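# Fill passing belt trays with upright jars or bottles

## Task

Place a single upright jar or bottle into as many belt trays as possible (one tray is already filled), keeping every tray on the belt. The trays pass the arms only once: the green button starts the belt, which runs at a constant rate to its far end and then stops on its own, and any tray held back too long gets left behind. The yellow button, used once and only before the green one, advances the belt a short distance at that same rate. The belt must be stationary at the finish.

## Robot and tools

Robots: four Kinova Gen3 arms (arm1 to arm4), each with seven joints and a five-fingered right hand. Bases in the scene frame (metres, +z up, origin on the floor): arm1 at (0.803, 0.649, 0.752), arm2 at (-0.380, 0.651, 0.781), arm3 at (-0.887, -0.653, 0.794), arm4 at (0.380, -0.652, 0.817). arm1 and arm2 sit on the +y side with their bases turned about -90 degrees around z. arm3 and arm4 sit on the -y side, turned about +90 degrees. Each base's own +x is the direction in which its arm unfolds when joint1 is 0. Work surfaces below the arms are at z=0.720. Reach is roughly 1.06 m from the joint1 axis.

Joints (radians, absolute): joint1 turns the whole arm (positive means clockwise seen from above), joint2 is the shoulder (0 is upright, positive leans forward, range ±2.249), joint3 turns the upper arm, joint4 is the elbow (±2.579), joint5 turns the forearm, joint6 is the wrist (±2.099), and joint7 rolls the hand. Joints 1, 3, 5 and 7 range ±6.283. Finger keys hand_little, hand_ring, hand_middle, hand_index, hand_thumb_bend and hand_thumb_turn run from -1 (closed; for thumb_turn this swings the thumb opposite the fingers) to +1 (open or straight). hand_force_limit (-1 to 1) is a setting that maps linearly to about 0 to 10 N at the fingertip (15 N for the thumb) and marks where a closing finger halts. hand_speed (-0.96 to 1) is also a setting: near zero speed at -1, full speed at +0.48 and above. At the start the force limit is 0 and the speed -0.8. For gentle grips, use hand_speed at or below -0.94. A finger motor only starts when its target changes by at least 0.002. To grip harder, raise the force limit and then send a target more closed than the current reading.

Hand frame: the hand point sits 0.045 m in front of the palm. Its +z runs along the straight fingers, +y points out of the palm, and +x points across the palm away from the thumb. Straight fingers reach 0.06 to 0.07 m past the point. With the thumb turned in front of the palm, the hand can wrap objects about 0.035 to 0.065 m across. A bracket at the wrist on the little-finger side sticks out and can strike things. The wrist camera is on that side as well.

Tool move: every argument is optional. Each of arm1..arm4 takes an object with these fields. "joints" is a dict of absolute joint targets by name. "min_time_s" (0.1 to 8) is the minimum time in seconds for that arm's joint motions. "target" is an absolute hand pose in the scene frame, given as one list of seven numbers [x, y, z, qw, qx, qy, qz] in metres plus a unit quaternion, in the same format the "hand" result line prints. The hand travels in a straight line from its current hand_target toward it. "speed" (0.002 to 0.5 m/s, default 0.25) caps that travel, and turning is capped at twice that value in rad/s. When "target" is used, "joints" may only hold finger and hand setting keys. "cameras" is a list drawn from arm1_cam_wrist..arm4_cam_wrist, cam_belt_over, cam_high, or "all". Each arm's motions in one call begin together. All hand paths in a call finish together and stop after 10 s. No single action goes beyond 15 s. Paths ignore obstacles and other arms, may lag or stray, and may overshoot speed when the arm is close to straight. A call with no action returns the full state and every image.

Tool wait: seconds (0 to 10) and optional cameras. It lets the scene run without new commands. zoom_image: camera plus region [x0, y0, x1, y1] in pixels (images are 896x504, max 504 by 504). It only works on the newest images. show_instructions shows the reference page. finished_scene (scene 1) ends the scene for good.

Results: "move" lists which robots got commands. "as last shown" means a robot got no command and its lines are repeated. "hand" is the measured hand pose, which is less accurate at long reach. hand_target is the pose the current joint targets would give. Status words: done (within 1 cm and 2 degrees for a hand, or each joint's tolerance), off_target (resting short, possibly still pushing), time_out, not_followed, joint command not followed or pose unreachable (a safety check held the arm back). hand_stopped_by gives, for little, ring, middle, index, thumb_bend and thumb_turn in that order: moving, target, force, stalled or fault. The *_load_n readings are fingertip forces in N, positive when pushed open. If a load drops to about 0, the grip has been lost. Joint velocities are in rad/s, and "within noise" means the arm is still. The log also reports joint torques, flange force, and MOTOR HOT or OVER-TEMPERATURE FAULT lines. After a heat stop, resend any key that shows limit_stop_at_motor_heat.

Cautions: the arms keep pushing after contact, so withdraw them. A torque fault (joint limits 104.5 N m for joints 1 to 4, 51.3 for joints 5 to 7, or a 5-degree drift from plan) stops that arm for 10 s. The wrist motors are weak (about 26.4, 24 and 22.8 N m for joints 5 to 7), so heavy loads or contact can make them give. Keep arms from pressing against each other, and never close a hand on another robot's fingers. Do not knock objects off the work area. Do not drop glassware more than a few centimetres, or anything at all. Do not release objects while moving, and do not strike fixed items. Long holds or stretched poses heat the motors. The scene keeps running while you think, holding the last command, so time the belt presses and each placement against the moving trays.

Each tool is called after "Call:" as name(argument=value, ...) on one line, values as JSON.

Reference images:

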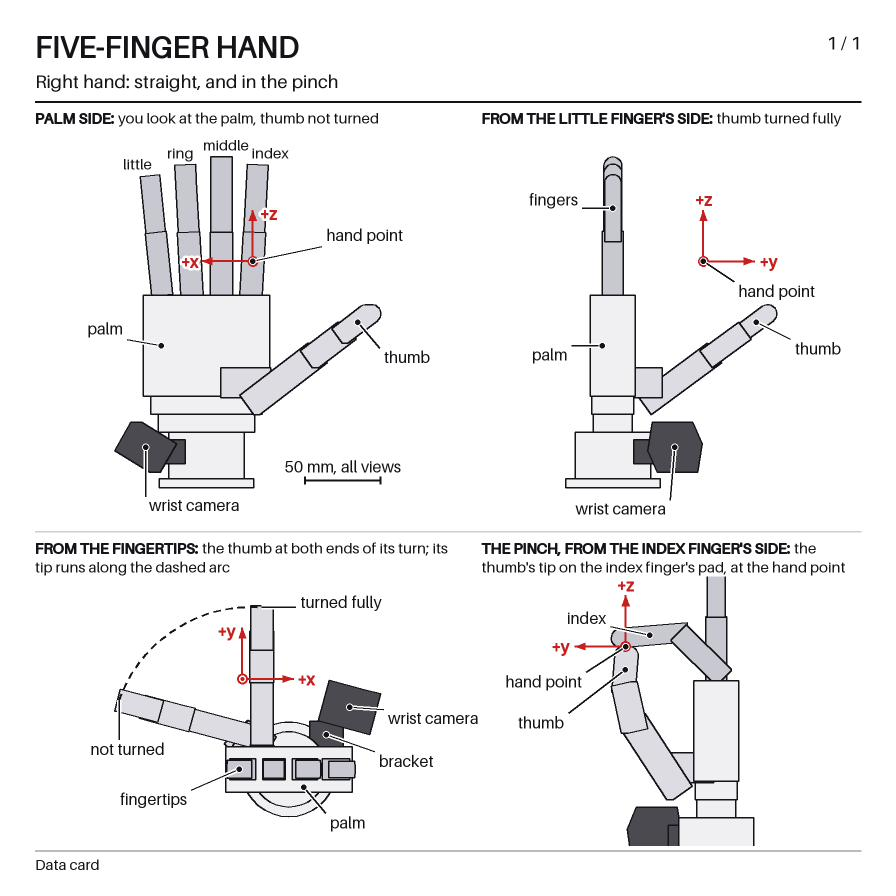

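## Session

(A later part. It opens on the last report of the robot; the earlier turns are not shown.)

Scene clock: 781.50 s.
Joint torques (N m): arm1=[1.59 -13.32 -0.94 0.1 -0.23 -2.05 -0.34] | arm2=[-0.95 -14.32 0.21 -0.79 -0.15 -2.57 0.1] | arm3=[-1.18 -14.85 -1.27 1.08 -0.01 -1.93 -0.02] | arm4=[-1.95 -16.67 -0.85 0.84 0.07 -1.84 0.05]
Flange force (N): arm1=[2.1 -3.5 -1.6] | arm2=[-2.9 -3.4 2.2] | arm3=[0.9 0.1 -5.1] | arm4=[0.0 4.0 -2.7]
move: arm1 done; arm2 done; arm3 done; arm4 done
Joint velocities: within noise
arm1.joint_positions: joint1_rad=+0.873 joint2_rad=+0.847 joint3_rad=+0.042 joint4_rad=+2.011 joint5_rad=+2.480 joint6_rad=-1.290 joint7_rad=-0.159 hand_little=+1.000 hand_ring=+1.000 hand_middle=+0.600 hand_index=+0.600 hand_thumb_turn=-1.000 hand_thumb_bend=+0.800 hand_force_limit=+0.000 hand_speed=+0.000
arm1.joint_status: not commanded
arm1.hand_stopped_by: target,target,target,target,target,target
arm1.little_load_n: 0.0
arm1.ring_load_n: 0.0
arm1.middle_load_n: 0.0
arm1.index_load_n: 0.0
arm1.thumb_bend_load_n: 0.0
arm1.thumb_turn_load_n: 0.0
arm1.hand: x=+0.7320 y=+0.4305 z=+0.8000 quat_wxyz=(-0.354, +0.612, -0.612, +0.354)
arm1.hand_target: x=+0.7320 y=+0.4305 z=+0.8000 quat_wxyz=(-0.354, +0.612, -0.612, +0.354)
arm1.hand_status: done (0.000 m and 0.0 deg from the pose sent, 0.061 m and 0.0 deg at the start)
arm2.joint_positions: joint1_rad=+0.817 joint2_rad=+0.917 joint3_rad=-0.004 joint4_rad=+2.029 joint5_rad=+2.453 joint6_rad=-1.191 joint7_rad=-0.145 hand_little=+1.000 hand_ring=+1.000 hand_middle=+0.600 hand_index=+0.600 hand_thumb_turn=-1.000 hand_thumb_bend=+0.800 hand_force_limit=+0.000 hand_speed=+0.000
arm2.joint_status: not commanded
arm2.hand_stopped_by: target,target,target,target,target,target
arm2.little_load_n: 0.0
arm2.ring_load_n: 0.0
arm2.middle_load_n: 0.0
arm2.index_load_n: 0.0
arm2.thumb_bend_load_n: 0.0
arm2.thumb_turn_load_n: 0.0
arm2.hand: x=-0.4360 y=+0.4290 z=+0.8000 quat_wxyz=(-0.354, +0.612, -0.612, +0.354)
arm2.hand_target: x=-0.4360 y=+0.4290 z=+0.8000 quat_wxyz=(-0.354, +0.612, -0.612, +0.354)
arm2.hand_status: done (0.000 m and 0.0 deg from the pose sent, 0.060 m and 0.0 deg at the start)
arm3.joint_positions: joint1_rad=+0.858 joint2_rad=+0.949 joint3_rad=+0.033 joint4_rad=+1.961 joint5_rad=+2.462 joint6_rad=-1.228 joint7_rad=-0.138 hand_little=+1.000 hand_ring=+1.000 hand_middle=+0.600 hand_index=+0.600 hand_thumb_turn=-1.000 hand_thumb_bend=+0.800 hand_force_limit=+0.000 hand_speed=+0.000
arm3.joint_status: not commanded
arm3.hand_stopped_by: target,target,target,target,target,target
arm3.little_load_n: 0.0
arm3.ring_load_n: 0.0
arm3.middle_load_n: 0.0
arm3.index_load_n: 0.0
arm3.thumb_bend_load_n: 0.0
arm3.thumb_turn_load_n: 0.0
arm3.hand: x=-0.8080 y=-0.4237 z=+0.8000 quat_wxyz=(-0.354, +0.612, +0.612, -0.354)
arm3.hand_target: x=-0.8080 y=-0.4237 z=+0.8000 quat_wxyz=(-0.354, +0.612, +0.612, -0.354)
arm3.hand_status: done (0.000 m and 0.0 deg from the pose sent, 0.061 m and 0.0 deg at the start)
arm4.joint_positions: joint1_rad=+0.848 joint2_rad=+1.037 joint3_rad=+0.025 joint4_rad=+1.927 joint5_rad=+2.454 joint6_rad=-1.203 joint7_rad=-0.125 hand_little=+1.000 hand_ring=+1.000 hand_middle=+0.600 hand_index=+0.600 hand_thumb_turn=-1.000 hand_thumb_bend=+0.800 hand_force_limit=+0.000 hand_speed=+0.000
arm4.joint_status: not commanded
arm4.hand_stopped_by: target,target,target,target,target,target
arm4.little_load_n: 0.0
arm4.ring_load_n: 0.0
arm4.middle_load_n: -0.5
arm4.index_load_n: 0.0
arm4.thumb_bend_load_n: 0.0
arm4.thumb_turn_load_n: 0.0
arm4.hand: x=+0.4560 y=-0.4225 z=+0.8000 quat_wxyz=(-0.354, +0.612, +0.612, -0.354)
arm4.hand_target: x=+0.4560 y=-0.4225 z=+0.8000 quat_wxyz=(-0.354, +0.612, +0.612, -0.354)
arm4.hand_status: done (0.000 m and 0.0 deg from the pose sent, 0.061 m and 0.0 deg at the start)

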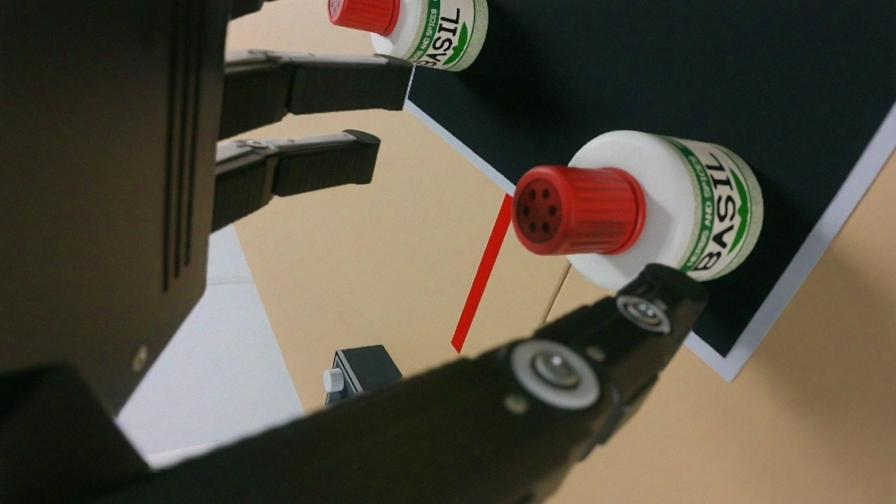

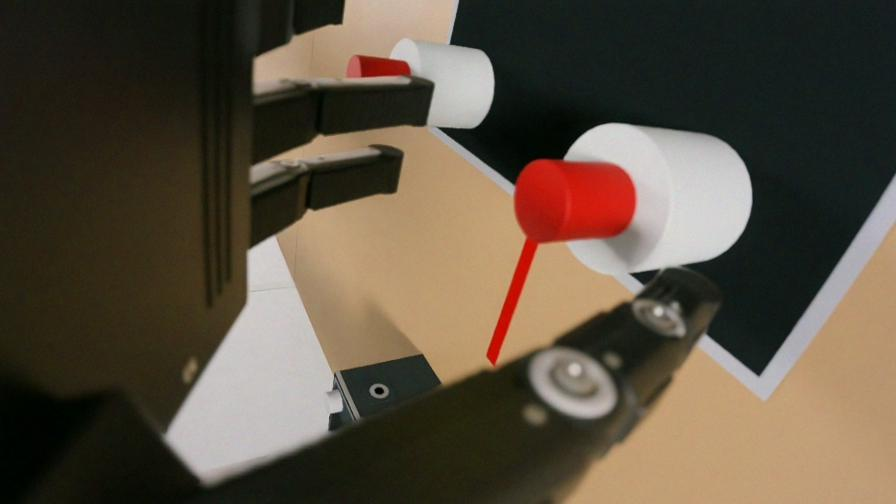

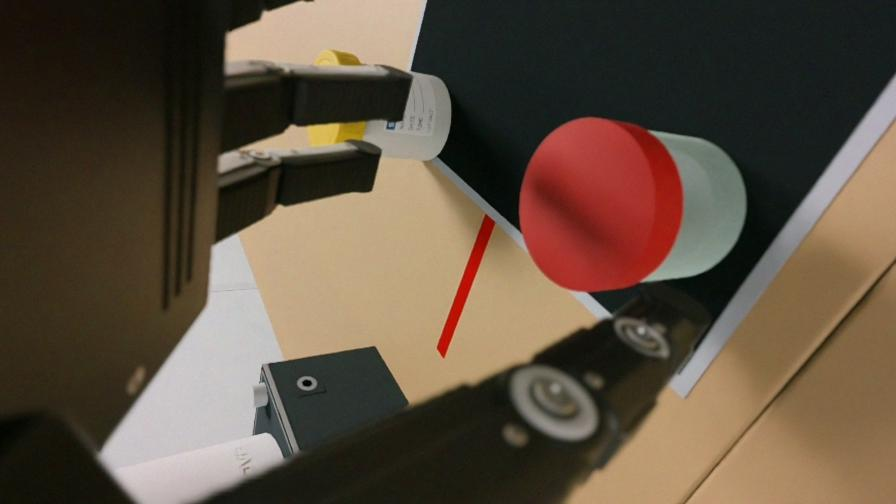

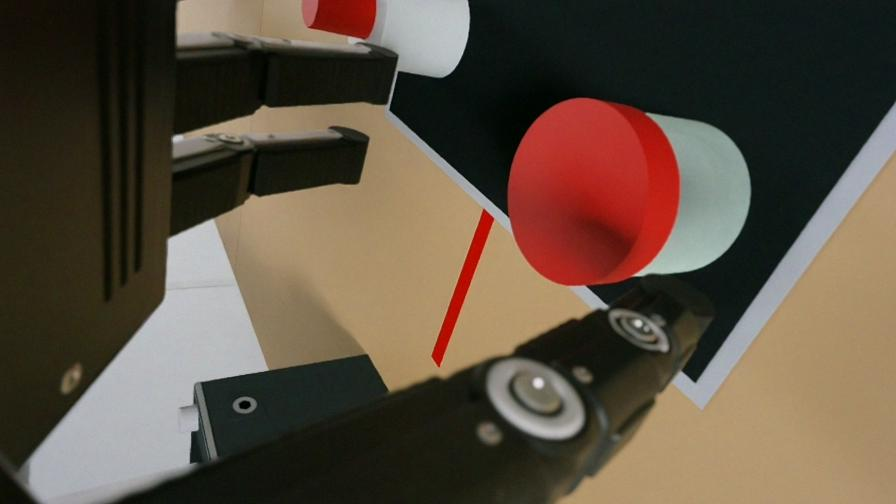

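Call:
move(arm1={"target": [0.733, 0.4295, 0.762, 0.35355, -0.61237, 0.61237, -0.35355], "speed": 0.08}, arm2={"target": [-0.431, 0.428, 0.762, 0.35355, -0.61237, 0.61237, -0.35355], "speed": 0.08}, arm3={"target": [-0.808, -0.421, 0.754, 0.35355, -0.61237, -0.61237, 0.35355], "speed": 0.08}, arm4={"target": [0.456, -0.419, 0.754, 0.35355, -0.61237, -0.61237, 0.35355], "speed": 0.08})

Call:
move(arm1={"joints": {"hand_thumb_bend": 0.5, "hand_index": -0.05, "hand_middle": -0.05, "hand_speed": -0.8}}, arm2={"joints": {"hand_thumb_bend": 0.5, "hand_index": -0.05, "hand_middle": -0.05, "hand_speed": -0.8}}, arm3={"joints": {"hand_thumb_bend": 0.5, "hand_index": -0.05, "hand_middle": -0.05, "hand_speed": -0.8}}, arm4={"joints": {"hand_thumb_bend": 0.5, "hand_index": -0.05, "hand_middle": -0.05, "hand_speed": -0.8}})

Call:
move(arm1={"target": [0.733, 0.4295, 0.79, 0.35355, -0.61237, 0.61237, -0.35355], "speed": 0.08}, arm2={"target": [-0.431, 0.428, 0.79, 0.35355, -0.61237, 0.61237, -0.35355], "speed": 0.08}, arm3={"target": [-0.808, -0.421, 0.79, 0.35355, -0.61237, -0.61237, 0.35355], "speed": 0.08}, arm4={"target": [0.456, -0.419, 0.79, 0.35355, -0.61237, -0.61237, 0.35355], "speed": 0.08}, cameras=["arm1_cam_wrist", "arm2_cam_wrist", "arm3_cam_wrist", "arm4_cam_wrist"])

Scene clock: 802.40 s.
Joint torques (N m): arm1=[1.51 -13.85 -1 0.77 -0.17 -2.06 -0.35] | arm2=[-0.95 -14.68 0.06 -0.12 -0.07 -2.55 0.09] | arm3=[-1.22 -15.39 -1.36 1.7 0.1 -1.93 -0.02] | arm4=[-1.97 -17.2 -0.95 1.32 0.16 -1.87 0.04]
Flange force (N): arm1=[2.2 -3.0 -1.9] | arm2=[-2.8 -3.8 1.9] | arm3=[1.0 0.6 -4.9] | arm4=[-0.2 4.2 -2.2]
move: arm1 done; arm2 done; arm3 done; arm4 done
Joint velocities: within noise
arm1.joint_positions: joint1_rad=+0.876 joint2_rad=+0.944 joint3_rad=+0.031 joint4_rad=+1.998 joint5_rad=+2.460 joint6_rad=-1.220 joint7_rad=-0.111 hand_little=+1.000 hand_ring=+1.000 hand_middle=+0.600 hand_index=+0.600 hand_thumb_turn=-1.000 hand_thumb_bend=+0.800 hand_force_limit=+0.000 hand_speed=+0.000
arm1.joint_status: not commanded
arm1.hand_stopped_by: target,target,target,target,target,target
arm1.little_load_n: 0.0
arm1.ring_load_n: 0.0
arm1.middle_load_n: 0.0
arm1.index_load_n: 0.0
arm1.thumb_bend_load_n: 0.0
arm1.thumb_turn_load_n: 0.0
arm1.hand: x=+0.7330 y=+0.4295 z=+0.7620 quat_wxyz=(-0.354, +0.612, -0.612, +0.354)
arm1.hand_target: x=+0.7330 y=+0.4295 z=+0.7620 quat_wxyz=(-0.354, +0.612, -0.612, +0.354)
arm1.hand_status: done (0.000 m and 0.0 deg from the pose sent, 0.038 m and 0.0 deg at the start)
arm2.joint_positions: joint1_rad=+0.817 joint2_rad=+1.015 joint3_rad=-0.018 joint4_rad=+2.017 joint5_rad=+2.428 joint6_rad=-1.118 joint7_rad=-0.097 hand_little=+1.000 hand_ring=+1.000 hand_middle=+0.600 hand_index=+0.600 hand_thumb_turn=-1.000 hand_thumb_bend=+0.800 hand_force_limit=+0.000 hand_speed=+0.000
arm2.joint_status: not commanded
arm2.hand_stopped_by: target,target,target,target,target,target
arm2.little_load_n: 0.0
arm2.ring_load_n: 0.0
arm2.middle_load_n: 0.0
arm2.index_load_n: -0.5
arm2.thumb_bend_load_n: 0.0
arm2.thumb_turn_load_n: 0.0
arm2.hand: x=-0.4310 y=+0.4280 z=+0.7620 quat_wxyz=(-0.354, +0.612, -0.612, +0.354)
arm2.hand_target: x=-0.4310 y=+0.4280 z=+0.7620 quat_wxyz=(-0.354, +0.612, -0.612, +0.354)
arm2.hand_status: done (0.000 m and 0.0 deg from the pose sent, 0.038 m and 0.0 deg at the start)
arm3.joint_positions: joint1_rad=+0.862 joint2_rad=+1.065 joint3_rad=+0.021 joint4_rad=+1.922 joint5_rad=+2.442 joint6_rad=-1.163 joint7_rad=-0.093 hand_little=+1.000 hand_ring=+1.000 hand_middle=+0.600 hand_index=+0.600 hand_thumb_turn=-1.000 hand_thumb_bend=+0.800 hand_force_limit=+0.000 hand_speed=+0.000
arm3.joint_status: not commanded
arm3.hand_stopped_by: target,target,target,target,target,target
arm3.little_load_n: 0.0
arm3.ring_load_n: 0.0
arm3.middle_load_n: -0.5
arm3.index_load_n: 0.0
arm3.thumb_bend_load_n: 0.0
arm3.thumb_turn_load_n: 0.0
arm3.hand: x=-0.8080 y=-0.4210 z=+0.7540 quat_wxyz=(-0.354, +0.612, +0.612, -0.354)
arm3.hand_target: x=-0.8080 y=-0.4210 z=+0.7540 quat_wxyz=(-0.354, +0.612, +0.612, -0.354)
arm3.hand_status: done (0.000 m and 0.0 deg from the pose sent, 0.046 m and 0.0 deg at the start)
arm4.joint_positions: joint1_rad=+0.851 joint2_rad=+1.152 joint3_rad=+0.014 joint4_rad=+1.878 joint5_rad=+2.436 joint6_rad=-1.147 joint7_rad=-0.087 hand_little=+1.000 hand_ring=+1.000 hand_middle=+0.600 hand_index=+0.600 hand_thumb_turn=-1.000 hand_thumb_bend=+0.800 hand_force_limit=+0.000 hand_speed=+0.000
arm4.joint_status: not commanded
arm4.hand_stopped_by: target,target,target,target,target,target
arm4.little_load_n: 0.0
arm4.ring_load_n: 0.0
arm4.middle_load_n: -0.5
arm4.index_load_n: 0.0
arm4.thumb_bend_load_n: 0.0
arm4.thumb_turn_load_n: 0.0
arm4.hand: x=+0.4560 y=-0.4190 z=+0.7540 quat_wxyz=(-0.354, +0.612, +0.612, -0.354)
arm4.hand_target: x=+0.4560 y=-0.4190 z=+0.7540 quat_wxyz=(-0.354, +0.612, +0.612, -0.354)
arm4.hand_status: done (0.000 m and 0.0 deg from the pose sent, 0.046 m and 0.0 deg at the start)
pictures: none

Scene clock: 803.83 s.
Joint torques (N m): arm1=[1.73 -13.03 -0.4 -0.5 -0.16 -0.75 -0.21] | arm2=[-1.07 -14.1 0.2 -0.52 -0.11 -2.02 0.15] | arm3=[-1.35 -14.57 -1.33 1.29 0.01 -1.3 0.06] | arm4=[-1.78 -16.38 -0.23 0.33 0.2 -0.65 0.17]
Flange force (N): arm1=[1.5 -8.0 -3.3] | arm2=[-3.3 -6.0 0.4] | arm3=[0.5 -2.1 -7.0] | arm4=[-0.3 0.0 -3.9]
move: arm1 off_target; arm2 off_target; arm3 off_target; arm4 off_target
Joint velocities: within noise
arm1.joint_positions: joint1_rad=+0.876 joint2_rad=+0.944 joint3_rad=+0.031 joint4_rad=+1.998 joint5_rad=+2.460 joint6_rad=-1.220 joint7_rad=-0.111 hand_little=+1.000 hand_ring=+1.000 hand_middle=+0.068 hand_index=+0.030 hand_thumb_turn=-1.000 hand_thumb_bend=+0.530 hand_force_limit=+0.000 hand_speed=-0.800
arm1.joint_status: hand_middle off_target (ended at +0.068, target -0.050); hand_index off_target (ended at +0.030, target -0.050); hand_thumb_bend off_target (ended at +0.530, target +0.500); the others done
arm1.hand_stopped_by: target,target,force,force,force,target
arm1.little_load_n: 0.0
arm1.ring_load_n: 0.0
arm1.middle_load_n: 7.5
arm1.index_load_n: 6.5
arm1.thumb_bend_load_n: 10.0
arm1.thumb_turn_load_n: 0.0
arm1.hand: x=+0.7330 y=+0.4295 z=+0.7620 quat_wxyz=(-0.354, +0.612, -0.612, +0.354)
arm1.hand_target: x=+0.7330 y=+0.4295 z=+0.7620 quat_wxyz=(-0.354, +0.612, -0.612, +0.354)
arm1.hand_status: not commanded
arm2.joint_positions: joint1_rad=+0.817 joint2_rad=+1.015 joint3_rad=-0.018 joint4_rad=+2.017 joint5_rad=+2.428 joint6_rad=-1.118 joint7_rad=-0.096 hand_little=+1.000 hand_ring=+1.000 hand_middle=+0.068 hand_index=+0.011 hand_thumb_turn=-1.000 hand_thumb_bend=+0.511 hand_force_limit=+0.000 hand_speed=-0.800
arm2.joint_status: hand_middle off_target (ended at +0.068, target -0.050); hand_index off_target (ended at +0.011, target -0.050); the others done
arm2.hand_stopped_by: target,target,force,force,force,target
arm2.little_load_n: 0.0
arm2.ring_load_n: 0.0
arm2.middle_load_n: 5.0
arm2.index_load_n: 4.5
arm2.thumb_bend_load_n: 8.5
arm2.thumb_turn_load_n: -0.5
arm2.hand: x=-0.4310 y=+0.4280 z=+0.7620 quat_wxyz=(-0.354, +0.612, -0.612, +0.354)
arm2.hand_target: x=-0.4310 y=+0.4280 z=+0.7620 quat_wxyz=(-0.354, +0.612, -0.612, +0.354)
arm2.hand_status: not commanded
arm3.joint_positions: joint1_rad=+0.862 joint2_rad=+1.065 joint3_rad=+0.021 joint4_rad=+1.922 joint5_rad=+2.442 joint6_rad=-1.163 joint7_rad=-0.093 hand_little=+1.000 hand_ring=+1.000 hand_middle=+0.105 hand_index=+0.068 hand_thumb_turn=-1.000 hand_thumb_bend=+0.541 hand_force_limit=+0.000 hand_speed=-0.800
arm3.joint_status: hand_middle off_target (ended at +0.105, target -0.050); hand_index off_target (ended at +0.068, target -0.050); hand_thumb_bend off_target (ended at +0.541, target +0.500); the others done
arm3.hand_stopped_by: target,target,force,force,force,target
arm3.little_load_n: 0.0
arm3.ring_load_n: 0.0
arm3.middle_load_n: 6.5
arm3.index_load_n: 7.5
arm3.thumb_bend_load_n: 10.0
arm3.thumb_turn_load_n: 0.0
arm3.hand: x=-0.8080 y=-0.4210 z=+0.7540 quat_wxyz=(-0.354, +0.612, +0.612, -0.354)
arm3.hand_target: x=-0.8080 y=-0.4210 z=+0.7540 quat_wxyz=(-0.354, +0.612, +0.612, -0.354)
arm3.hand_status: not commanded
arm4.joint_positions: joint1_rad=+0.851 joint2_rad=+1.152 joint3_rad=+0.014 joint4_rad=+1.878 joint5_rad=+2.436 joint6_rad=-1.147 joint7_rad=-0.087 hand_little=+1.000 hand_ring=+1.000 hand_middle=+0.085 hand_index=+0.067 hand_thumb_turn=-1.000 hand_thumb_bend=+0.529 hand_force_limit=+0.000 hand_speed=-0.800
arm4.joint_status: hand_middle off_target (ended at +0.085, target -0.050); hand_index off_target (ended at +0.067, target -0.050); hand_thumb_bend off_target (ended at +0.529, target +0.500); the others done
arm4.hand_stopped_by: target,target,force,force,force,target
arm4.little_load_n: 0.0
arm4.ring_load_n: 0.0
arm4.middle_load_n: 7.0
arm4.index_load_n: 7.0
arm4.thumb_bend_load_n: 7.5
arm4.thumb_turn_load_n: 0.5
arm4.hand: x=+0.4560 y=-0.4190 z=+0.7540 quat_wxyz=(-0.354, +0.612, +0.612, -0.354)
arm4.hand_target: x=+0.4560 y=-0.4190 z=+0.7540 quat_wxyz=(-0.354, +0.612, +0.612, -0.354)
arm4.hand_status: not commanded
pictures: none

Scene clock: 804.80 s.
Joint torques (N m): arm1=[1.53 -13.57 -1 0.4 -0.2 -2.15 -0.35] | arm2=[-0.94 -14.52 0.07 -0.49 -0.16 -2.69 0.1] | arm3=[-1.19 -15.2 -1.45 1.3 -0.02 -2.18 -0.05] | arm4=[-1.99 -17.12 -1.03 1.03 0.06 -2.07 0.05]
Flange force (N): arm1=[2.3 -2.8 -1.6] | arm2=[-2.8 -2.9 2.3] | arm3=[0.8 0.9 -4.5] | arm4=[-0.1 5.0 -2.2]
move: arm1 done; arm2 done; arm3 done; arm4 done
Joint velocities: within noise
arm1.joint_positions: joint1_rad=+0.872 joint2_rad=+0.872 joint3_rad=+0.038 joint4_rad=+2.009 joint5_rad=+2.473 joint6_rad=-1.269 joint7_rad=-0.147 hand_little=+1.000 hand_ring=+1.000 hand_middle=+0.068 hand_index=+0.030 hand_thumb_turn=-1.000 hand_thumb_bend=+0.530 hand_force_limit=+0.000 hand_speed=-0.800
arm1.joint_status: not commanded
arm1.hand_stopped_by: target,target,force,force,force,target
arm1.little_load_n: 0.0
arm1.ring_load_n: 0.0
arm1.middle_load_n: 6.5
arm1.index_load_n: 5.5
arm1.thumb_bend_load_n: 11.5
arm1.thumb_turn_load_n: 0.0
arm1.hand: x=+0.7330 y=+0.4295 z=+0.7900 quat_wxyz=(-0.354, +0.612, -0.612, +0.354)
arm1.hand_target: x=+0.7330 y=+0.4295 z=+0.7900 quat_wxyz=(-0.354, +0.612, -0.612, +0.354)
arm1.hand_status: done (0.000 m and 0.0 deg from the pose sent, 0.028 m and 0.0 deg at the start)
arm2.joint_positions: joint1_rad=+0.812 joint2_rad=+0.942 joint3_rad=-0.012 joint4_rad=+2.035 joint5_rad=+2.440 joint6_rad=-1.163 joint7_rad=-0.131 hand_little=+1.000 hand_ring=+1.000 hand_middle=+0.068 hand_index=+0.011 hand_thumb_turn=-1.000 hand_thumb_bend=+0.511 hand_force_limit=+0.000 hand_speed=-0.800
arm2.joint_status: not commanded
arm2.hand_stopped_by: target,target,force,force,force,target
arm2.little_load_n: 0.0
arm2.ring_load_n: 0.0
arm2.middle_load_n: 5.0
arm2.index_load_n: 4.0
arm2.thumb_bend_load_n: 9.5
arm2.thumb_turn_load_n: -0.5
arm2.hand: x=-0.4310 y=+0.4280 z=+0.7900 quat_wxyz=(-0.354, +0.612, -0.612, +0.354)
arm2.hand_target: x=-0.4310 y=+0.4280 z=+0.7900 quat_wxyz=(-0.354, +0.612, -0.612, +0.354)
arm2.hand_status: done (0.000 m and 0.0 deg from the pose sent, 0.028 m and 0.0 deg at the start)
arm3.joint_positions: joint1_rad=+0.856 joint2_rad=+0.975 joint3_rad=+0.029 joint4_rad=+1.950 joint5_rad=+2.456 joint6_rad=-1.215 joint7_rad=-0.132 hand_little=+1.000 hand_ring=+1.000 hand_middle=+0.105 hand_index=+0.068 hand_thumb_turn=-1.000 hand_thumb_bend=+0.541 hand_force_limit=+0.000 hand_speed=-0.800
arm3.joint_status: not commanded
arm3.hand_stopped_by: target,target,force,force,force,target
arm3.little_load_n: 0.0
arm3.ring_load_n: 0.0
arm3.middle_load_n: 6.5
arm3.index_load_n: 6.0
arm3.thumb_bend_load_n: 10.5
arm3.thumb_turn_load_n: -0.5
arm3.hand: x=-0.8080 y=-0.4210 z=+0.7900 quat_wxyz=(-0.354, +0.612, +0.612, -0.354)
arm3.hand_target: x=-0.8080 y=-0.4210 z=+0.7900 quat_wxyz=(-0.354, +0.612, +0.612, -0.354)
arm3.hand_status: done (0.000 m and 0.0 deg from the pose sent, 0.036 m and 0.0 deg at the start)
arm4.joint_positions: joint1_rad=+0.845 joint2_rad=+1.063 joint3_rad=+0.021 joint4_rad=+1.912 joint5_rad=+2.448 joint6_rad=-1.193 joint7_rad=-0.121 hand_little=+1.000 hand_ring=+1.000 hand_middle=+0.085 hand_index=+0.067 hand_thumb_turn=-1.000 hand_thumb_bend=+0.529 hand_force_limit=+0.000 hand_speed=-0.800
arm4.joint_status: not commanded
arm4.hand_stopped_by: target,target,force,force,force,target
arm4.little_load_n: 0.0
arm4.ring_load_n: 0.0
arm4.middle_load_n: 5.5
arm4.index_load_n: 5.0
arm4.thumb_bend_load_n: 9.5
arm4.thumb_turn_load_n: 0.5
arm4.hand: x=+0.4560 y=-0.4190 z=+0.7900 quat_wxyz=(-0.354, +0.612, +0.612, -0.354)
arm4.hand_target: x=+0.4560 y=-0.4190 z=+0.7900 quat_wxyz=(-0.354, +0.612, +0.612, -0.354)
arm4.hand_status: done (0.000 m and 0.0 deg from the pose sent, 0.036 m and 0.0 deg at the start)

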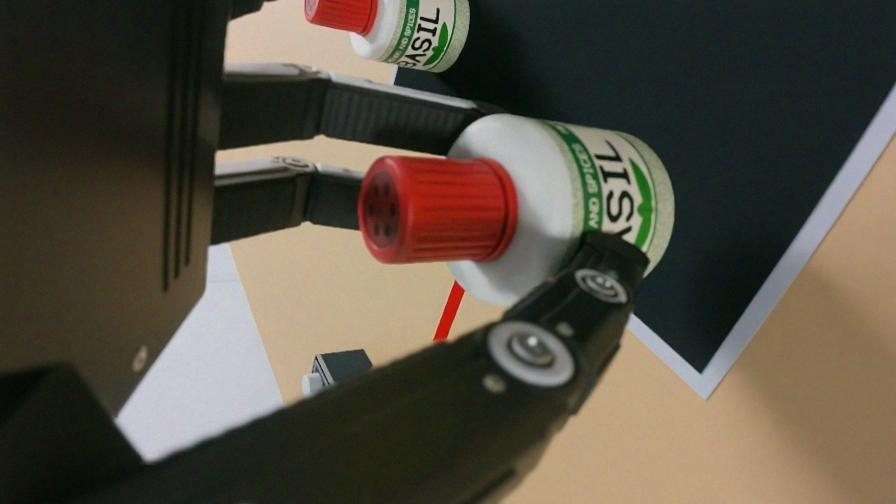

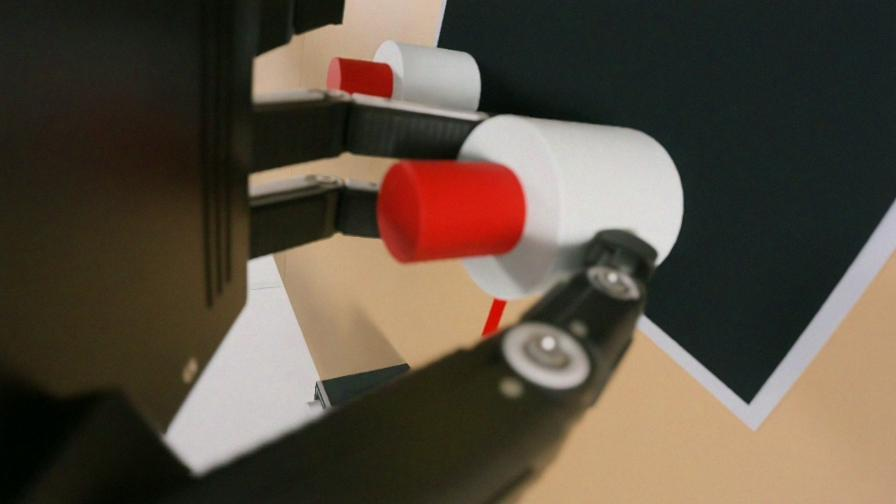

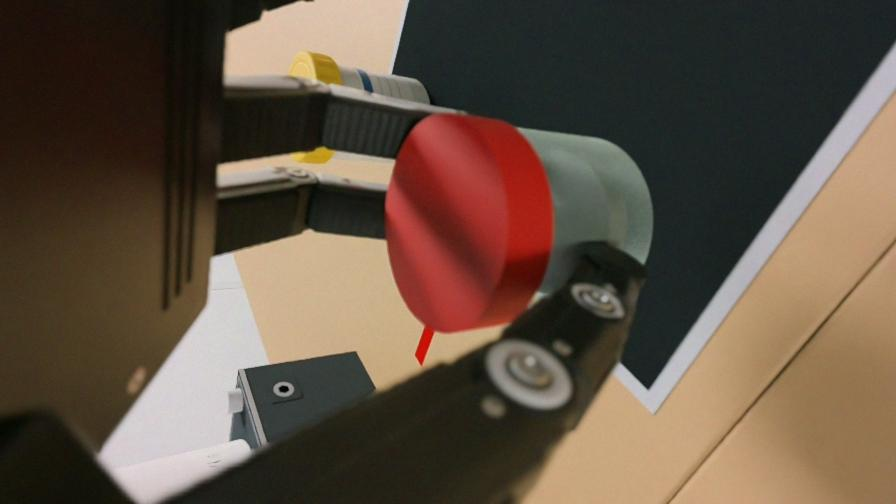

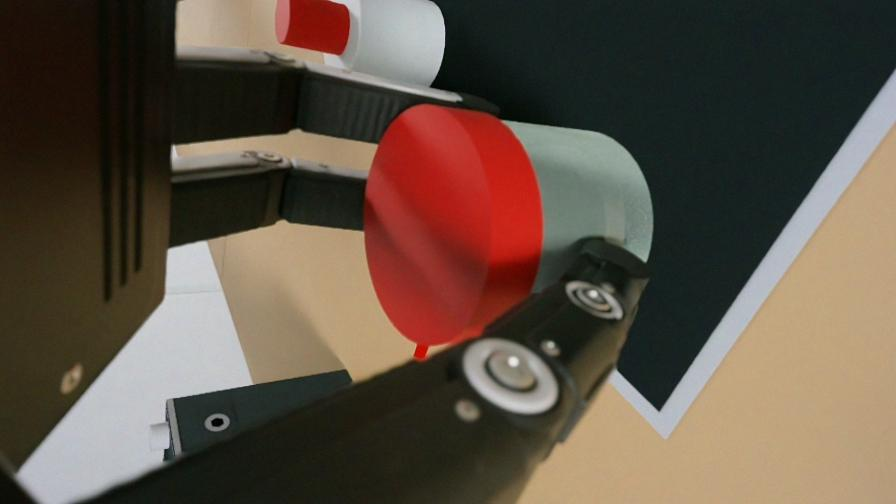

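Call:
move(arm1={"target": [0.733, 0.4295, 0.763, 0.35355, -0.61237, 0.61237, -0.35355], "speed": 0.08}, arm2={"target": [-0.431, 0.428, 0.763, 0.35355, -0.61237, 0.61237, -0.35355], "speed": 0.08}, arm3={"target": [-0.808, -0.421, 0.755, 0.35355, -0.61237, -0.61237, 0.35355], "speed": 0.08}, arm4={"target": [0.456, -0.419, 0.755, 0.35355, -0.61237, -0.61237, 0.35355], "speed": 0.08})

Call:
move(arm1={"joints": {"hand_thumb_bend": 0.8, "hand_index": 0.6, "hand_middle": 0.6, "hand_speed": 0}}, arm2={"joints": {"hand_thumb_bend": 0.8, "hand_index": 0.6, "hand_middle": 0.6, "hand_speed": 0}}, arm3={"joints": {"hand_thumb_bend": 0.8, "hand_index": 0.6, "hand_middle": 0.6, "hand_speed": 0}}, arm4={"joints": {"hand_thumb_bend": 0.8, "hand_index": 0.6, "hand_middle": 0.6, "hand_speed": 0}})

Call:
move(arm1={"target": [0.733, 0.4295, 0.86, 0.35355, -0.61237, 0.61237, -0.35355], "speed": 0.15}, arm2={"target": [-0.431, 0.428, 0.86, 0.35355, -0.61237, 0.61237, -0.35355], "speed": 0.15}, arm3={"target": [-0.808, -0.421, 0.86, 0.35355, -0.61237, -0.61237, 0.35355], "speed": 0.15}, arm4={"target": [0.456, -0.419, 0.86, 0.35355, -0.61237, -0.61237, 0.35355], "speed": 0.15})

Call:
move(arm1={"target": [0.854, 0.3107, 0.86, 0.35355, -0.61237, 0.61237, -0.35355], "speed": 0.2}, arm2={"target": [-0.307, 0.3316, 0.86, 0.35355, -0.61237, 0.61237, -0.35355], "speed": 0.2}, arm3={"target": [-0.927, -0.3294, 0.86, 0.35355, -0.61237, -0.61237, 0.35355], "speed": 0.2}, arm4={"target": [0.3175, -0.3315, 0.86, 0.35355, -0.61237, -0.61237, 0.35355], "speed": 0.2}, cameras=["arm1_cam_wrist", "arm2_cam_wrist", "arm3_cam_wrist", "arm4_cam_wrist"])

Scene clock: 813.57 s.
Joint torques (N m): arm1=[1.59 -13.92 -1.07 0.8 -0.16 -2.17 -0.34] | arm2=[-0.93 -14.81 -0.03 -0.1 -0.08 -2.72 0.06] | arm3=[-1.19 -15.53 -1.48 1.82 0.06 -2.17 -0.03] | arm4=[-1.92 -17.4 -1.09 1.5 0.1 -2.07 0.06]
Flange force (N): arm1=[2.3 -2.7 -1.6] | arm2=[-3.0 -3.3 2.4] | arm3=[1.0 1.2 -4.5] | arm4=[0.0 5.1 -2.0]
move: arm1 done; arm2 done; arm3 done; arm4 done
Joint velocities: within noise
arm1.joint_positions: joint1_rad=+0.876 joint2_rad=+0.941 joint3_rad=+0.032 joint4_rad=+1.998 joint5_rad=+2.461 joint6_rad=-1.222 joint7_rad=-0.112 hand_little=+1.000 hand_ring=+1.000 hand_middle=+0.068 hand_index=+0.030 hand_thumb_turn=-1.000 hand_thumb_bend=+0.530 hand_force_limit=+0.000 hand_speed=-0.800
arm1.joint_status: not commanded
arm1.hand_stopped_by: target,target,force,force,force,target
arm1.little_load_n: 0.0
arm1.ring_load_n: 0.0
arm1.middle_load_n: 7.0
arm1.index_load_n: 5.5
arm1.thumb_bend_load_n: 12.0
arm1.thumb_turn_load_n: 0.0
arm1.hand: x=+0.7330 y=+0.4295 z=+0.7630 quat_wxyz=(-0.354, +0.612, -0.612, +0.354)
arm1.hand_target: x=+0.7330 y=+0.4295 z=+0.7630 quat_wxyz=(-0.354, +0.612, -0.612, +0.354)
arm1.hand_status: done (0.000 m and 0.0 deg from the pose sent, 0.027 m and 0.0 deg at the start)
arm2.joint_positions: joint1_rad=+0.816 joint2_rad=+1.012 joint3_rad=-0.018 joint4_rad=+2.018 joint5_rad=+2.428 joint6_rad=-1.119 joint7_rad=-0.098 hand_little=+1.000 hand_ring=+1.000 hand_middle=+0.068 hand_index=+0.011 hand_thumb_turn=-1.000 hand_thumb_bend=+0.511 hand_force_limit=+0.000 hand_speed=-0.800
arm2.joint_status: not commanded
arm2.hand_stopped_by: target,target,force,force,force,target
arm2.little_load_n: 0.0
arm2.ring_load_n: 0.0
arm2.middle_load_n: 4.5
arm2.index_load_n: 4.0
arm2.thumb_bend_load_n: 10.0
arm2.thumb_turn_load_n: 0.0
arm2.hand: x=-0.4310 y=+0.4280 z=+0.7630 quat_wxyz=(-0.354, +0.612, -0.612, +0.354)
arm2.hand_target: x=-0.4310 y=+0.4280 z=+0.7630 quat_wxyz=(-0.354, +0.612, -0.612, +0.354)
arm2.hand_status: done (0.000 m and 0.0 deg from the pose sent, 0.027 m and 0.0 deg at the start)
arm3.joint_positions: joint1_rad=+0.862 joint2_rad=+1.062 joint3_rad=+0.021 joint4_rad=+1.923 joint5_rad=+2.442 joint6_rad=-1.165 joint7_rad=-0.094 hand_little=+1.000 hand_ring=+1.000 hand_middle=+0.105 hand_index=+0.068 hand_thumb_turn=-1.000 hand_thumb_bend=+0.541 hand_force_limit=+0.000 hand_speed=-0.800
arm3.joint_status: not commanded
arm3.hand_stopped_by: target,target,force,force,force,target
arm3.little_load_n: 0.0
arm3.ring_load_n: 0.0
arm3.middle_load_n: 6.5
arm3.index_load_n: 6.0
arm3.thumb_bend_load_n: 10.5
arm3.thumb_turn_load_n: 0.0
arm3.hand: x=-0.8080 y=-0.4210 z=+0.7550 quat_wxyz=(-0.354, +0.612, +0.612, -0.354)
arm3.hand_target: x=-0.8080 y=-0.4210 z=+0.7550 quat_wxyz=(-0.354, +0.612, +0.612, -0.354)
arm3.hand_status: done (0.000 m and 0.0 deg from the pose sent, 0.035 m and 0.0 deg at the start)
arm4.joint_positions: joint1_rad=+0.851 joint2_rad=+1.149 joint3_rad=+0.014 joint4_rad=+1.879 joint5_rad=+2.436 joint6_rad=-1.148 joint7_rad=-0.088 hand_little=+1.000 hand_ring=+1.000 hand_middle=+0.085 hand_index=+0.067 hand_thumb_turn=-1.000 hand_thumb_bend=+0.529 hand_force_limit=+0.000 hand_speed=-0.800
arm4.joint_status: not commanded
arm4.hand_stopped_by: target,target,force,force,force,target
arm4.little_load_n: -0.5
arm4.ring_load_n: 0.0
arm4.middle_load_n: 5.5
arm4.index_load_n: 5.5
arm4.thumb_bend_load_n: 10.0
arm4.thumb_turn_load_n: 0.5
arm4.hand: x=+0.4560 y=-0.4190 z=+0.7550 quat_wxyz=(-0.354, +0.612, +0.612, -0.354)
arm4.hand_target: x=+0.4560 y=-0.4190 z=+0.7550 quat_wxyz=(-0.354, +0.612, +0.612, -0.354)
arm4.hand_status: done (0.000 m and 0.0 deg from the pose sent, 0.035 m and 0.0 deg at the start)
pictures: none

Scene clock: 814.27 s.
Joint torques (N m): arm1=[1.5 -13.92 -1.05 0.8 -0.13 -2.11 -0.35] | arm2=[-0.97 -14.66 0.04 -0.13 -0.07 -2.59 0.09] | arm3=[-1.19 -15.37 -1.38 1.71 0.1 -1.96 -0.05] | arm4=[-2 -17.18 -0.99 1.38 0.11 -1.86 0.08]
Flange force (N): arm1=[2.3 -2.7 -1.8] | arm2=[-2.9 -3.7 2.0] | arm3=[1.0 0.6 -4.9] | arm4=[-0.1 4.4 -2.6]
move: arm1 done; arm2 done; arm3 done; arm4 done
Joint velocities: within noise
arm1.joint_positions: joint1_rad=+0.876 joint2_rad=+0.941 joint3_rad=+0.032 joint4_rad=+1.998 joint5_rad=+2.461 joint6_rad=-1.222 joint7_rad=-0.112 hand_little=+1.000 hand_ring=+1.000 hand_middle=+0.600 hand_index=+0.600 hand_thumb_turn=-1.000 hand_thumb_bend=+0.800 hand_force_limit=+0.000 hand_speed=+0.000
arm1.joint_status: all done
arm1.hand_stopped_by: target,target,target,target,target,target
arm1.little_load_n: 0.0
arm1.ring_load_n: 0.0
arm1.middle_load_n: 0.0
arm1.index_load_n: -0.5
arm1.thumb_bend_load_n: 0.0
arm1.thumb_turn_load_n: 0.0
arm1.hand: x=+0.7330 y=+0.4295 z=+0.7630 quat_wxyz=(-0.354, +0.612, -0.612, +0.354)
arm1.hand_target: x=+0.7330 y=+0.4295 z=+0.7630 quat_wxyz=(-0.354, +0.612, -0.612, +0.354)
arm1.hand_status: not commanded
arm2.joint_positions: joint1_rad=+0.816 joint2_rad=+1.013 joint3_rad=-0.018 joint4_rad=+2.017 joint5_rad=+2.428 joint6_rad=-1.119 joint7_rad=-0.098 hand_little=+1.000 hand_ring=+1.000 hand_middle=+0.600 hand_index=+0.600 hand_thumb_turn=-1.000 hand_thumb_bend=+0.800 hand_force_limit=+0.000 hand_speed=+0.000
arm2.joint_status: all done
arm2.hand_stopped_by: target,target,target,target,target,target
arm2.little_load_n: 0.0
arm2.ring_load_n: 0.0
arm2.middle_load_n: 0.0
arm2.index_load_n: 0.0
arm2.thumb_bend_load_n: 0.0
arm2.thumb_turn_load_n: 0.0
arm2.hand: x=-0.4310 y=+0.4280 z=+0.7630 quat_wxyz=(-0.354, +0.612, -0.612, +0.354)
arm2.hand_target: x=-0.4310 y=+0.4280 z=+0.7630 quat_wxyz=(-0.354, +0.612, -0.612, +0.354)
arm2.hand_status: not commanded
arm3.joint_positions: joint1_rad=+0.862 joint2_rad=+1.062 joint3_rad=+0.021 joint4_rad=+1.923 joint5_rad=+2.442 joint6_rad=-1.165 joint7_rad=-0.094 hand_little=+1.000 hand_ring=+1.000 hand_middle=+0.600 hand_index=+0.600 hand_thumb_turn=-1.000 hand_thumb_bend=+0.800 hand_force_limit=+0.000 hand_speed=+0.000
arm3.joint_status: all done
arm3.hand_stopped_by: target,target,target,target,target,target
arm3.little_load_n: 0.0
arm3.ring_load_n: 0.0
arm3.middle_load_n: 0.0
arm3.index_load_n: 0.0
arm3.thumb_bend_load_n: 0.0
arm3.thumb_turn_load_n: 0.0
arm3.hand: x=-0.8080 y=-0.4210 z=+0.7550 quat_wxyz=(-0.354, +0.612, +0.612, -0.354)
arm3.hand_target: x=-0.8080 y=-0.4210 z=+0.7550 quat_wxyz=(-0.354, +0.612, +0.612, -0.354)
arm3.hand_status: not commanded
arm4.joint_positions: joint1_rad=+0.851 joint2_rad=+1.149 joint3_rad=+0.014 joint4_rad=+1.879 joint5_rad=+2.436 joint6_rad=-1.148 joint7_rad=-0.088 hand_little=+1.000 hand_ring=+1.000 hand_middle=+0.600 hand_index=+0.600 hand_thumb_turn=-1.000 hand_thumb_bend=+0.800 hand_force_limit=+0.000 hand_speed=+0.000
arm4.joint_status: all done
arm4.hand_stopped_by: target,target,target,target,target,target
arm4.little_load_n: 0.0
arm4.ring_load_n: 0.0
arm4.middle_load_n: 0.0
arm4.index_load_n: 0.0
arm4.thumb_bend_load_n: 0.0
arm4.thumb_turn_load_n: 0.0
arm4.hand: x=+0.4560 y=-0.4190 z=+0.7550 quat_wxyz=(-0.354, +0.612, +0.612, -0.354)
arm4.hand_target: x=+0.4560 y=-0.4190 z=+0.7550 quat_wxyz=(-0.354, +0.612, +0.612, -0.354)
arm4.hand_status: not commanded
pictures: none

Scene clock: 815.50 s.
Joint torques (N m): arm1=[1.54 -12.53 -0.73 -0.96 -0.41 -2.02 -0.29] | arm2=[-0.96 -13.4 0.32 -1.78 -0.34 -2.54 0.09] | arm3=[-1.16 -14.16 -1.15 -0.02 -0.19 -1.94 -0.05] | arm4=[-1.96 -16.03 -0.69 -0.2 -0.12 -1.84 0.02]
Flange force (N): arm1=[2.1 -3.6 -1.2] | arm2=[-2.8 -2.7 2.2] | arm3=[0.6 -0.5 -4.9] | arm4=[-0.1 3.6 -3.1]
move: arm1 done; arm2 done; arm3 done; arm4 done
Joint velocities: within noise
arm1.joint_positions: joint1_rad=+0.864 joint2_rad=+0.700 joint3_rad=+0.052 joint4_rad=+2.009 joint5_rad=+2.502 joint6_rad=-1.411 joint7_rad=-0.249 hand_little=+1.000 hand_ring=+1.000 hand_middle=+0.600 hand_index=+0.600 hand_thumb_turn=-1.000 hand_thumb_bend=+0.800 hand_force_limit=+0.000 hand_speed=+0.000
arm1.joint_status: not commanded
arm1.hand_stopped_by: target,target,target,target,target,target
arm1.little_load_n: -0.5
arm1.ring_load_n: 0.0
arm1.middle_load_n: 0.0
arm1.index_load_n: 0.0
arm1.thumb_bend_load_n: 0.0
arm1.thumb_turn_load_n: 0.0
arm1.hand: x=+0.7330 y=+0.4295 z=+0.8600 quat_wxyz=(-0.354, +0.612, -0.612, +0.354)
arm1.hand_target: x=+0.7330 y=+0.4295 z=+0.8600 quat_wxyz=(-0.354, +0.612, -0.612, +0.354)
arm1.hand_status: done (0.000 m and 0.0 deg from the pose sent, 0.097 m and 0.0 deg at the start)
arm2.joint_positions: joint1_rad=+0.803 joint2_rad=+0.761 joint3_rad=+0.001 joint4_rad=+2.052 joint5_rad=+2.470 joint6_rad=-1.297 joint7_rad=-0.234 hand_little=+1.000 hand_ring=+1.000 hand_middle=+0.600 hand_index=+0.600 hand_thumb_turn=-1.000 hand_thumb_bend=+0.800 hand_force_limit=+0.000 hand_speed=+0.000
arm2.joint_status: not commanded
arm2.hand_stopped_by: target,target,target,target,target,target
arm2.little_load_n: 0.0
arm2.ring_load_n: 0.0
arm2.middle_load_n: 0.0
arm2.index_load_n: 0.0
arm2.thumb_bend_load_n: 0.0
arm2.thumb_turn_load_n: 0.0
arm2.hand: x=-0.4310 y=+0.4280 z=+0.8600 quat_wxyz=(-0.354, +0.612, -0.612, +0.354)
arm2.hand_target: x=-0.4310 y=+0.4280 z=+0.8600 quat_wxyz=(-0.354, +0.612, -0.612, +0.354)
arm2.hand_status: done (0.000 m and 0.0 deg from the pose sent, 0.097 m and 0.0 deg at the start)
arm3.joint_positions: joint1_rad=+0.846 joint2_rad=+0.802 joint3_rad=+0.043 joint4_rad=+1.973 joint5_rad=+2.483 joint6_rad=-1.336 joint7_rad=-0.222 hand_little=+1.000 hand_ring=+1.000 hand_middle=+0.600 hand_index=+0.600 hand_thumb_turn=-1.000 hand_thumb_bend=+0.800 hand_force_limit=+0.000 hand_speed=+0.000
arm3.joint_status: not commanded
arm3.hand_stopped_by: target,target,target,target,target,target
arm3.little_load_n: 0.0
arm3.ring_load_n: -0.5
arm3.middle_load_n: 0.0
arm3.index_load_n: 0.0
arm3.thumb_bend_load_n: 0.0
arm3.thumb_turn_load_n: 0.0
arm3.hand: x=-0.8080 y=-0.4210 z=+0.8600 quat_wxyz=(-0.354, +0.612, +0.612, -0.354)
arm3.hand_target: x=-0.8080 y=-0.4210 z=+0.8600 quat_wxyz=(-0.354, +0.612, +0.612, -0.354)
arm3.hand_status: done (0.000 m and 0.0 deg from the pose sent, 0.105 m and 0.0 deg at the start)
arm4.joint_positions: joint1_rad=+0.835 joint2_rad=+0.891 joint3_rad=+0.035 joint4_rad=+1.949 joint5_rad=+2.473 joint6_rad=-1.303 joint7_rad=-0.204 hand_little=+1.000 hand_ring=+1.000 hand_middle=+0.600 hand_index=+0.600 hand_thumb_turn=-1.000 hand_thumb_bend=+0.800 hand_force_limit=+0.000 hand_speed=+0.000
arm4.joint_status: not commanded
arm4.hand_stopped_by: target,target,target,target,target,target
arm4.little_load_n: 0.0
arm4.ring_load_n: 0.0
arm4.middle_load_n: 0.0
arm4.index_load_n: 0.0
arm4.thumb_bend_load_n: 0.0
arm4.thumb_turn_load_n: 0.0
arm4.hand: x=+0.4560 y=-0.4190 z=+0.8600 quat_wxyz=(-0.354, +0.612, +0.612, -0.354)
arm4.hand_target: x=+0.4560 y=-0.4190 z=+0.8600 quat_wxyz=(-0.354, +0.612, +0.612, -0.354)
arm4.hand_status: done (0.000 m and 0.0 deg from the pose sent, 0.105 m and 0.0 deg at the start)
pictures: none

Scene clock: 816.90 s.
Joint torques (N m): arm1=[1.52 -13.51 -1.83 -2 -0.83 -1.91 -0.35] | arm2=[-0.99 -13.9 -0.78 -2.51 -0.62 -2.44 0.08] | arm3=[-1.2 -14.37 -2.15 -0.42 -0.45 -1.82 0] | arm4=[-1.83 -15.93 -1.93 -0.46 -0.31 -1.77 0.03]
Flange force (N): arm1=[1.2 -3.4 -0.3] | arm2=[-4.1 -2.4 1.0] | arm3=[2.0 -0.8 -4.7] | arm4=[1.0 3.4 -2.5]
move: arm1 done; arm2 done; arm3 done; arm4 done
Joint velocities: within noise
arm1.joint_positions: joint1_rad=+0.556 joint2_rad=+0.710 joint3_rad=-0.097 joint4_rad=+1.962 joint5_rad=+2.215 joint6_rad=-1.242 joint7_rad=-0.468 hand_little=+1.000 hand_ring=+1.000 hand_middle=+0.600 hand_index=+0.600 hand_thumb_turn=-1.000 hand_thumb_bend=+0.800 hand_force_limit=+0.000 hand_speed=+0.000
arm1.joint_status: not commanded
arm1.hand_stopped_by: target,target,target,target,target,target
arm1.little_load_n: 0.0
arm1.ring_load_n: 0.0
arm1.middle_load_n: 0.0
arm1.index_load_n: 0.0
arm1.thumb_bend_load_n: 0.0
arm1.thumb_turn_load_n: 0.0
arm1.hand: x=+0.8540 y=+0.3107 z=+0.8600 quat_wxyz=(-0.354, +0.612, -0.612, +0.354)
arm1.hand_target: x=+0.8540 y=+0.3107 z=+0.8600 quat_wxyz=(-0.354, +0.612, -0.612, +0.354)
arm1.hand_status: done (0.000 m and 0.0 deg from the pose sent, 0.170 m and 0.0 deg at the start)
arm2.joint_positions: joint1_rad=+0.515 joint2_rad=+0.764 joint3_rad=-0.161 joint4_rad=+2.051 joint5_rad=+2.178 joint6_rad=-1.112 joint7_rad=-0.391 hand_little=+1.000 hand_ring=+1.000 hand_middle=+0.600 hand_index=+0.600 hand_thumb_turn=-1.000 hand_thumb_bend=+0.800 hand_force_limit=+0.000 hand_speed=+0.000
arm2.joint_status: not commanded
arm2.hand_stopped_by: target,target,target,target,target,target
arm2.little_load_n: 0.0
arm2.ring_load_n: 0.0
arm2.middle_load_n: 0.0
arm2.index_load_n: 0.0
arm2.thumb_bend_load_n: 0.0
arm2.thumb_turn_load_n: 0.0
arm2.hand: x=-0.3070 y=+0.3316 z=+0.8600 quat_wxyz=(-0.354, +0.612, -0.612, +0.354)
arm2.hand_target: x=-0.3070 y=+0.3316 z=+0.8600 quat_wxyz=(-0.354, +0.612, -0.612, +0.354)
arm2.hand_status: done (0.000 m and 0.0 deg from the pose sent, 0.157 m and 0.0 deg at the start)
arm3.joint_positions: joint1_rad=+0.580 joint2_rad=+0.797 joint3_rad=-0.102 joint4_rad=+1.997 joint5_rad=+2.221 joint6_rad=-1.160 joint7_rad=-0.370 hand_little=+1.000 hand_ring=+1.000 hand_middle=+0.600 hand_index=+0.600 hand_thumb_turn=-1.000 hand_thumb_bend=+0.800 hand_force_limit=+0.000 hand_speed=+0.000
arm3.joint_status: not commanded
arm3.hand_stopped_by: target,target,target,target,target,target
arm3.little_load_n: 0.0
arm3.ring_load_n: 0.0
arm3.middle_load_n: 0.0
arm3.index_load_n: 0.0
arm3.thumb_bend_load_n: 0.0
arm3.thumb_turn_load_n: 0.0
arm3.hand: x=-0.9270 y=-0.3294 z=+0.8600 quat_wxyz=(-0.354, +0.612, +0.612, -0.354)
arm3.hand_target: x=-0.9270 y=-0.3294 z=+0.8600 quat_wxyz=(-0.354, +0.612, +0.612, -0.354)
arm3.hand_status: done (0.000 m and 0.0 deg from the pose sent, 0.150 m and 0.0 deg at the start)
arm4.joint_positions: joint1_rad=+0.556 joint2_rad=+0.878 joint3_rad=-0.137 joint4_rad=+2.014 joint5_rad=+2.178 joint6_rad=-1.092 joint7_rad=-0.325 hand_little=+1.000 hand_ring=+1.000 hand_middle=+0.600 hand_index=+0.600 hand_thumb_turn=-1.000 hand_thumb_bend=+0.800 hand_force_limit=+0.000 hand_speed=+0.000
arm4.joint_status: not commanded
arm4.hand_stopped_by: target,target,target,target,target,target
arm4.little_load_n: 0.0
arm4.ring_load_n: 0.0
arm4.middle_load_n: -0.5
arm4.index_load_n: 0.0
arm4.thumb_bend_load_n: 0.0
arm4.thumb_turn_load_n: 0.5
arm4.hand: x=+0.3175 y=-0.3315 z=+0.8600 quat_wxyz=(-0.354, +0.612, +0.612, -0.354)
arm4.hand_target: x=+0.3175 y=-0.3315 z=+0.8600 quat_wxyz=(-0.354, +0.612, +0.612, -0.354)
arm4.hand_status: done (0.000 m and 0.0 deg from the pose sent, 0.164 m and 0.0 deg at the start)

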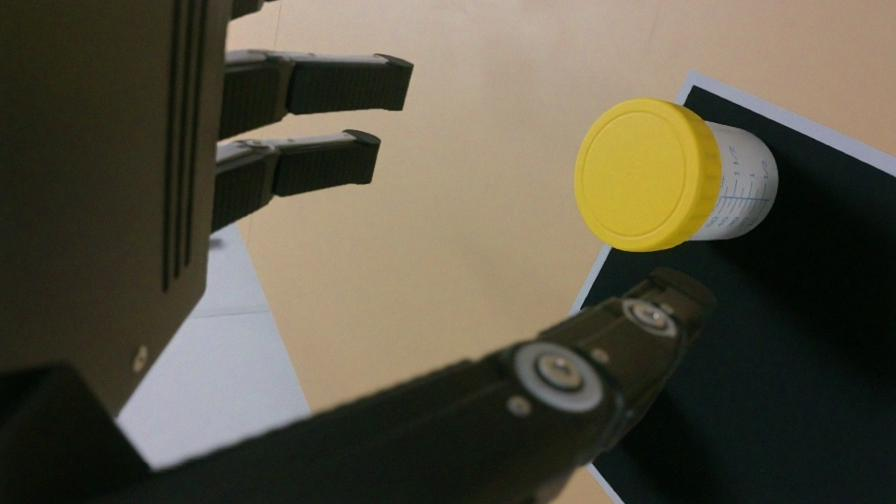

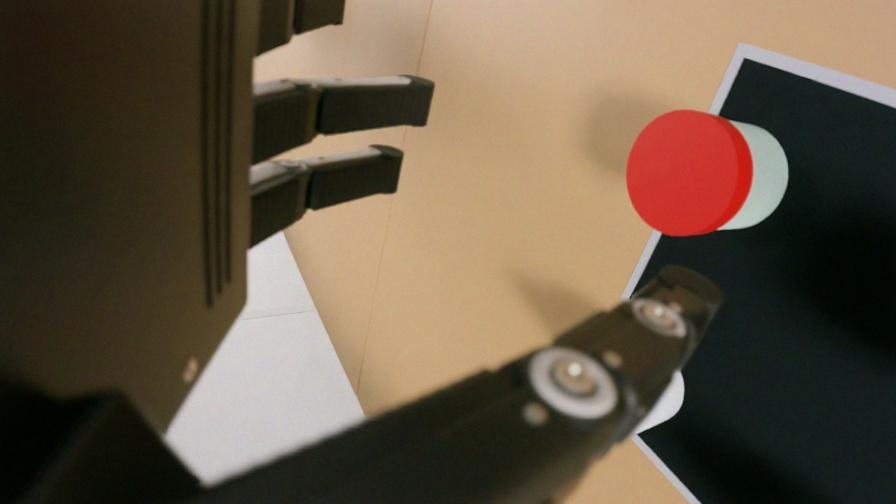

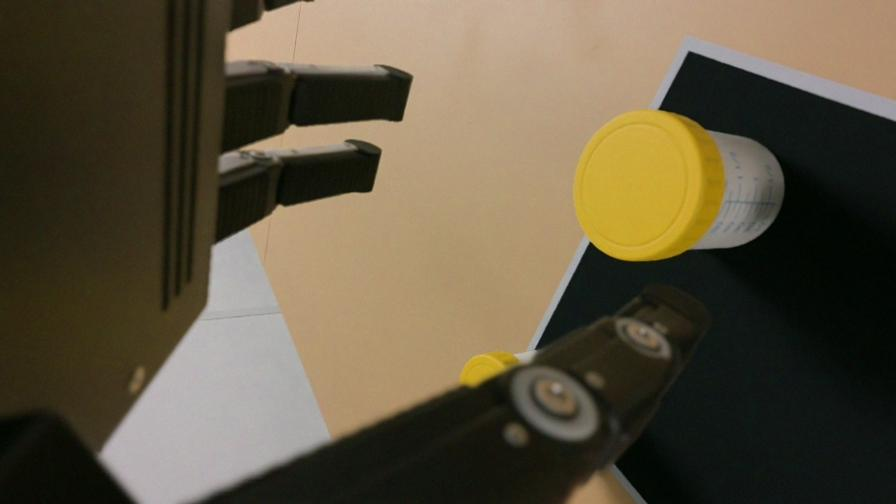

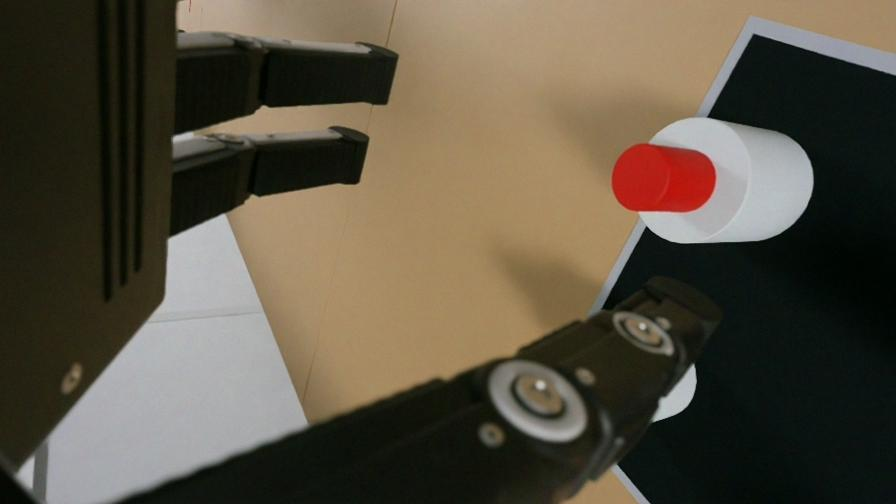

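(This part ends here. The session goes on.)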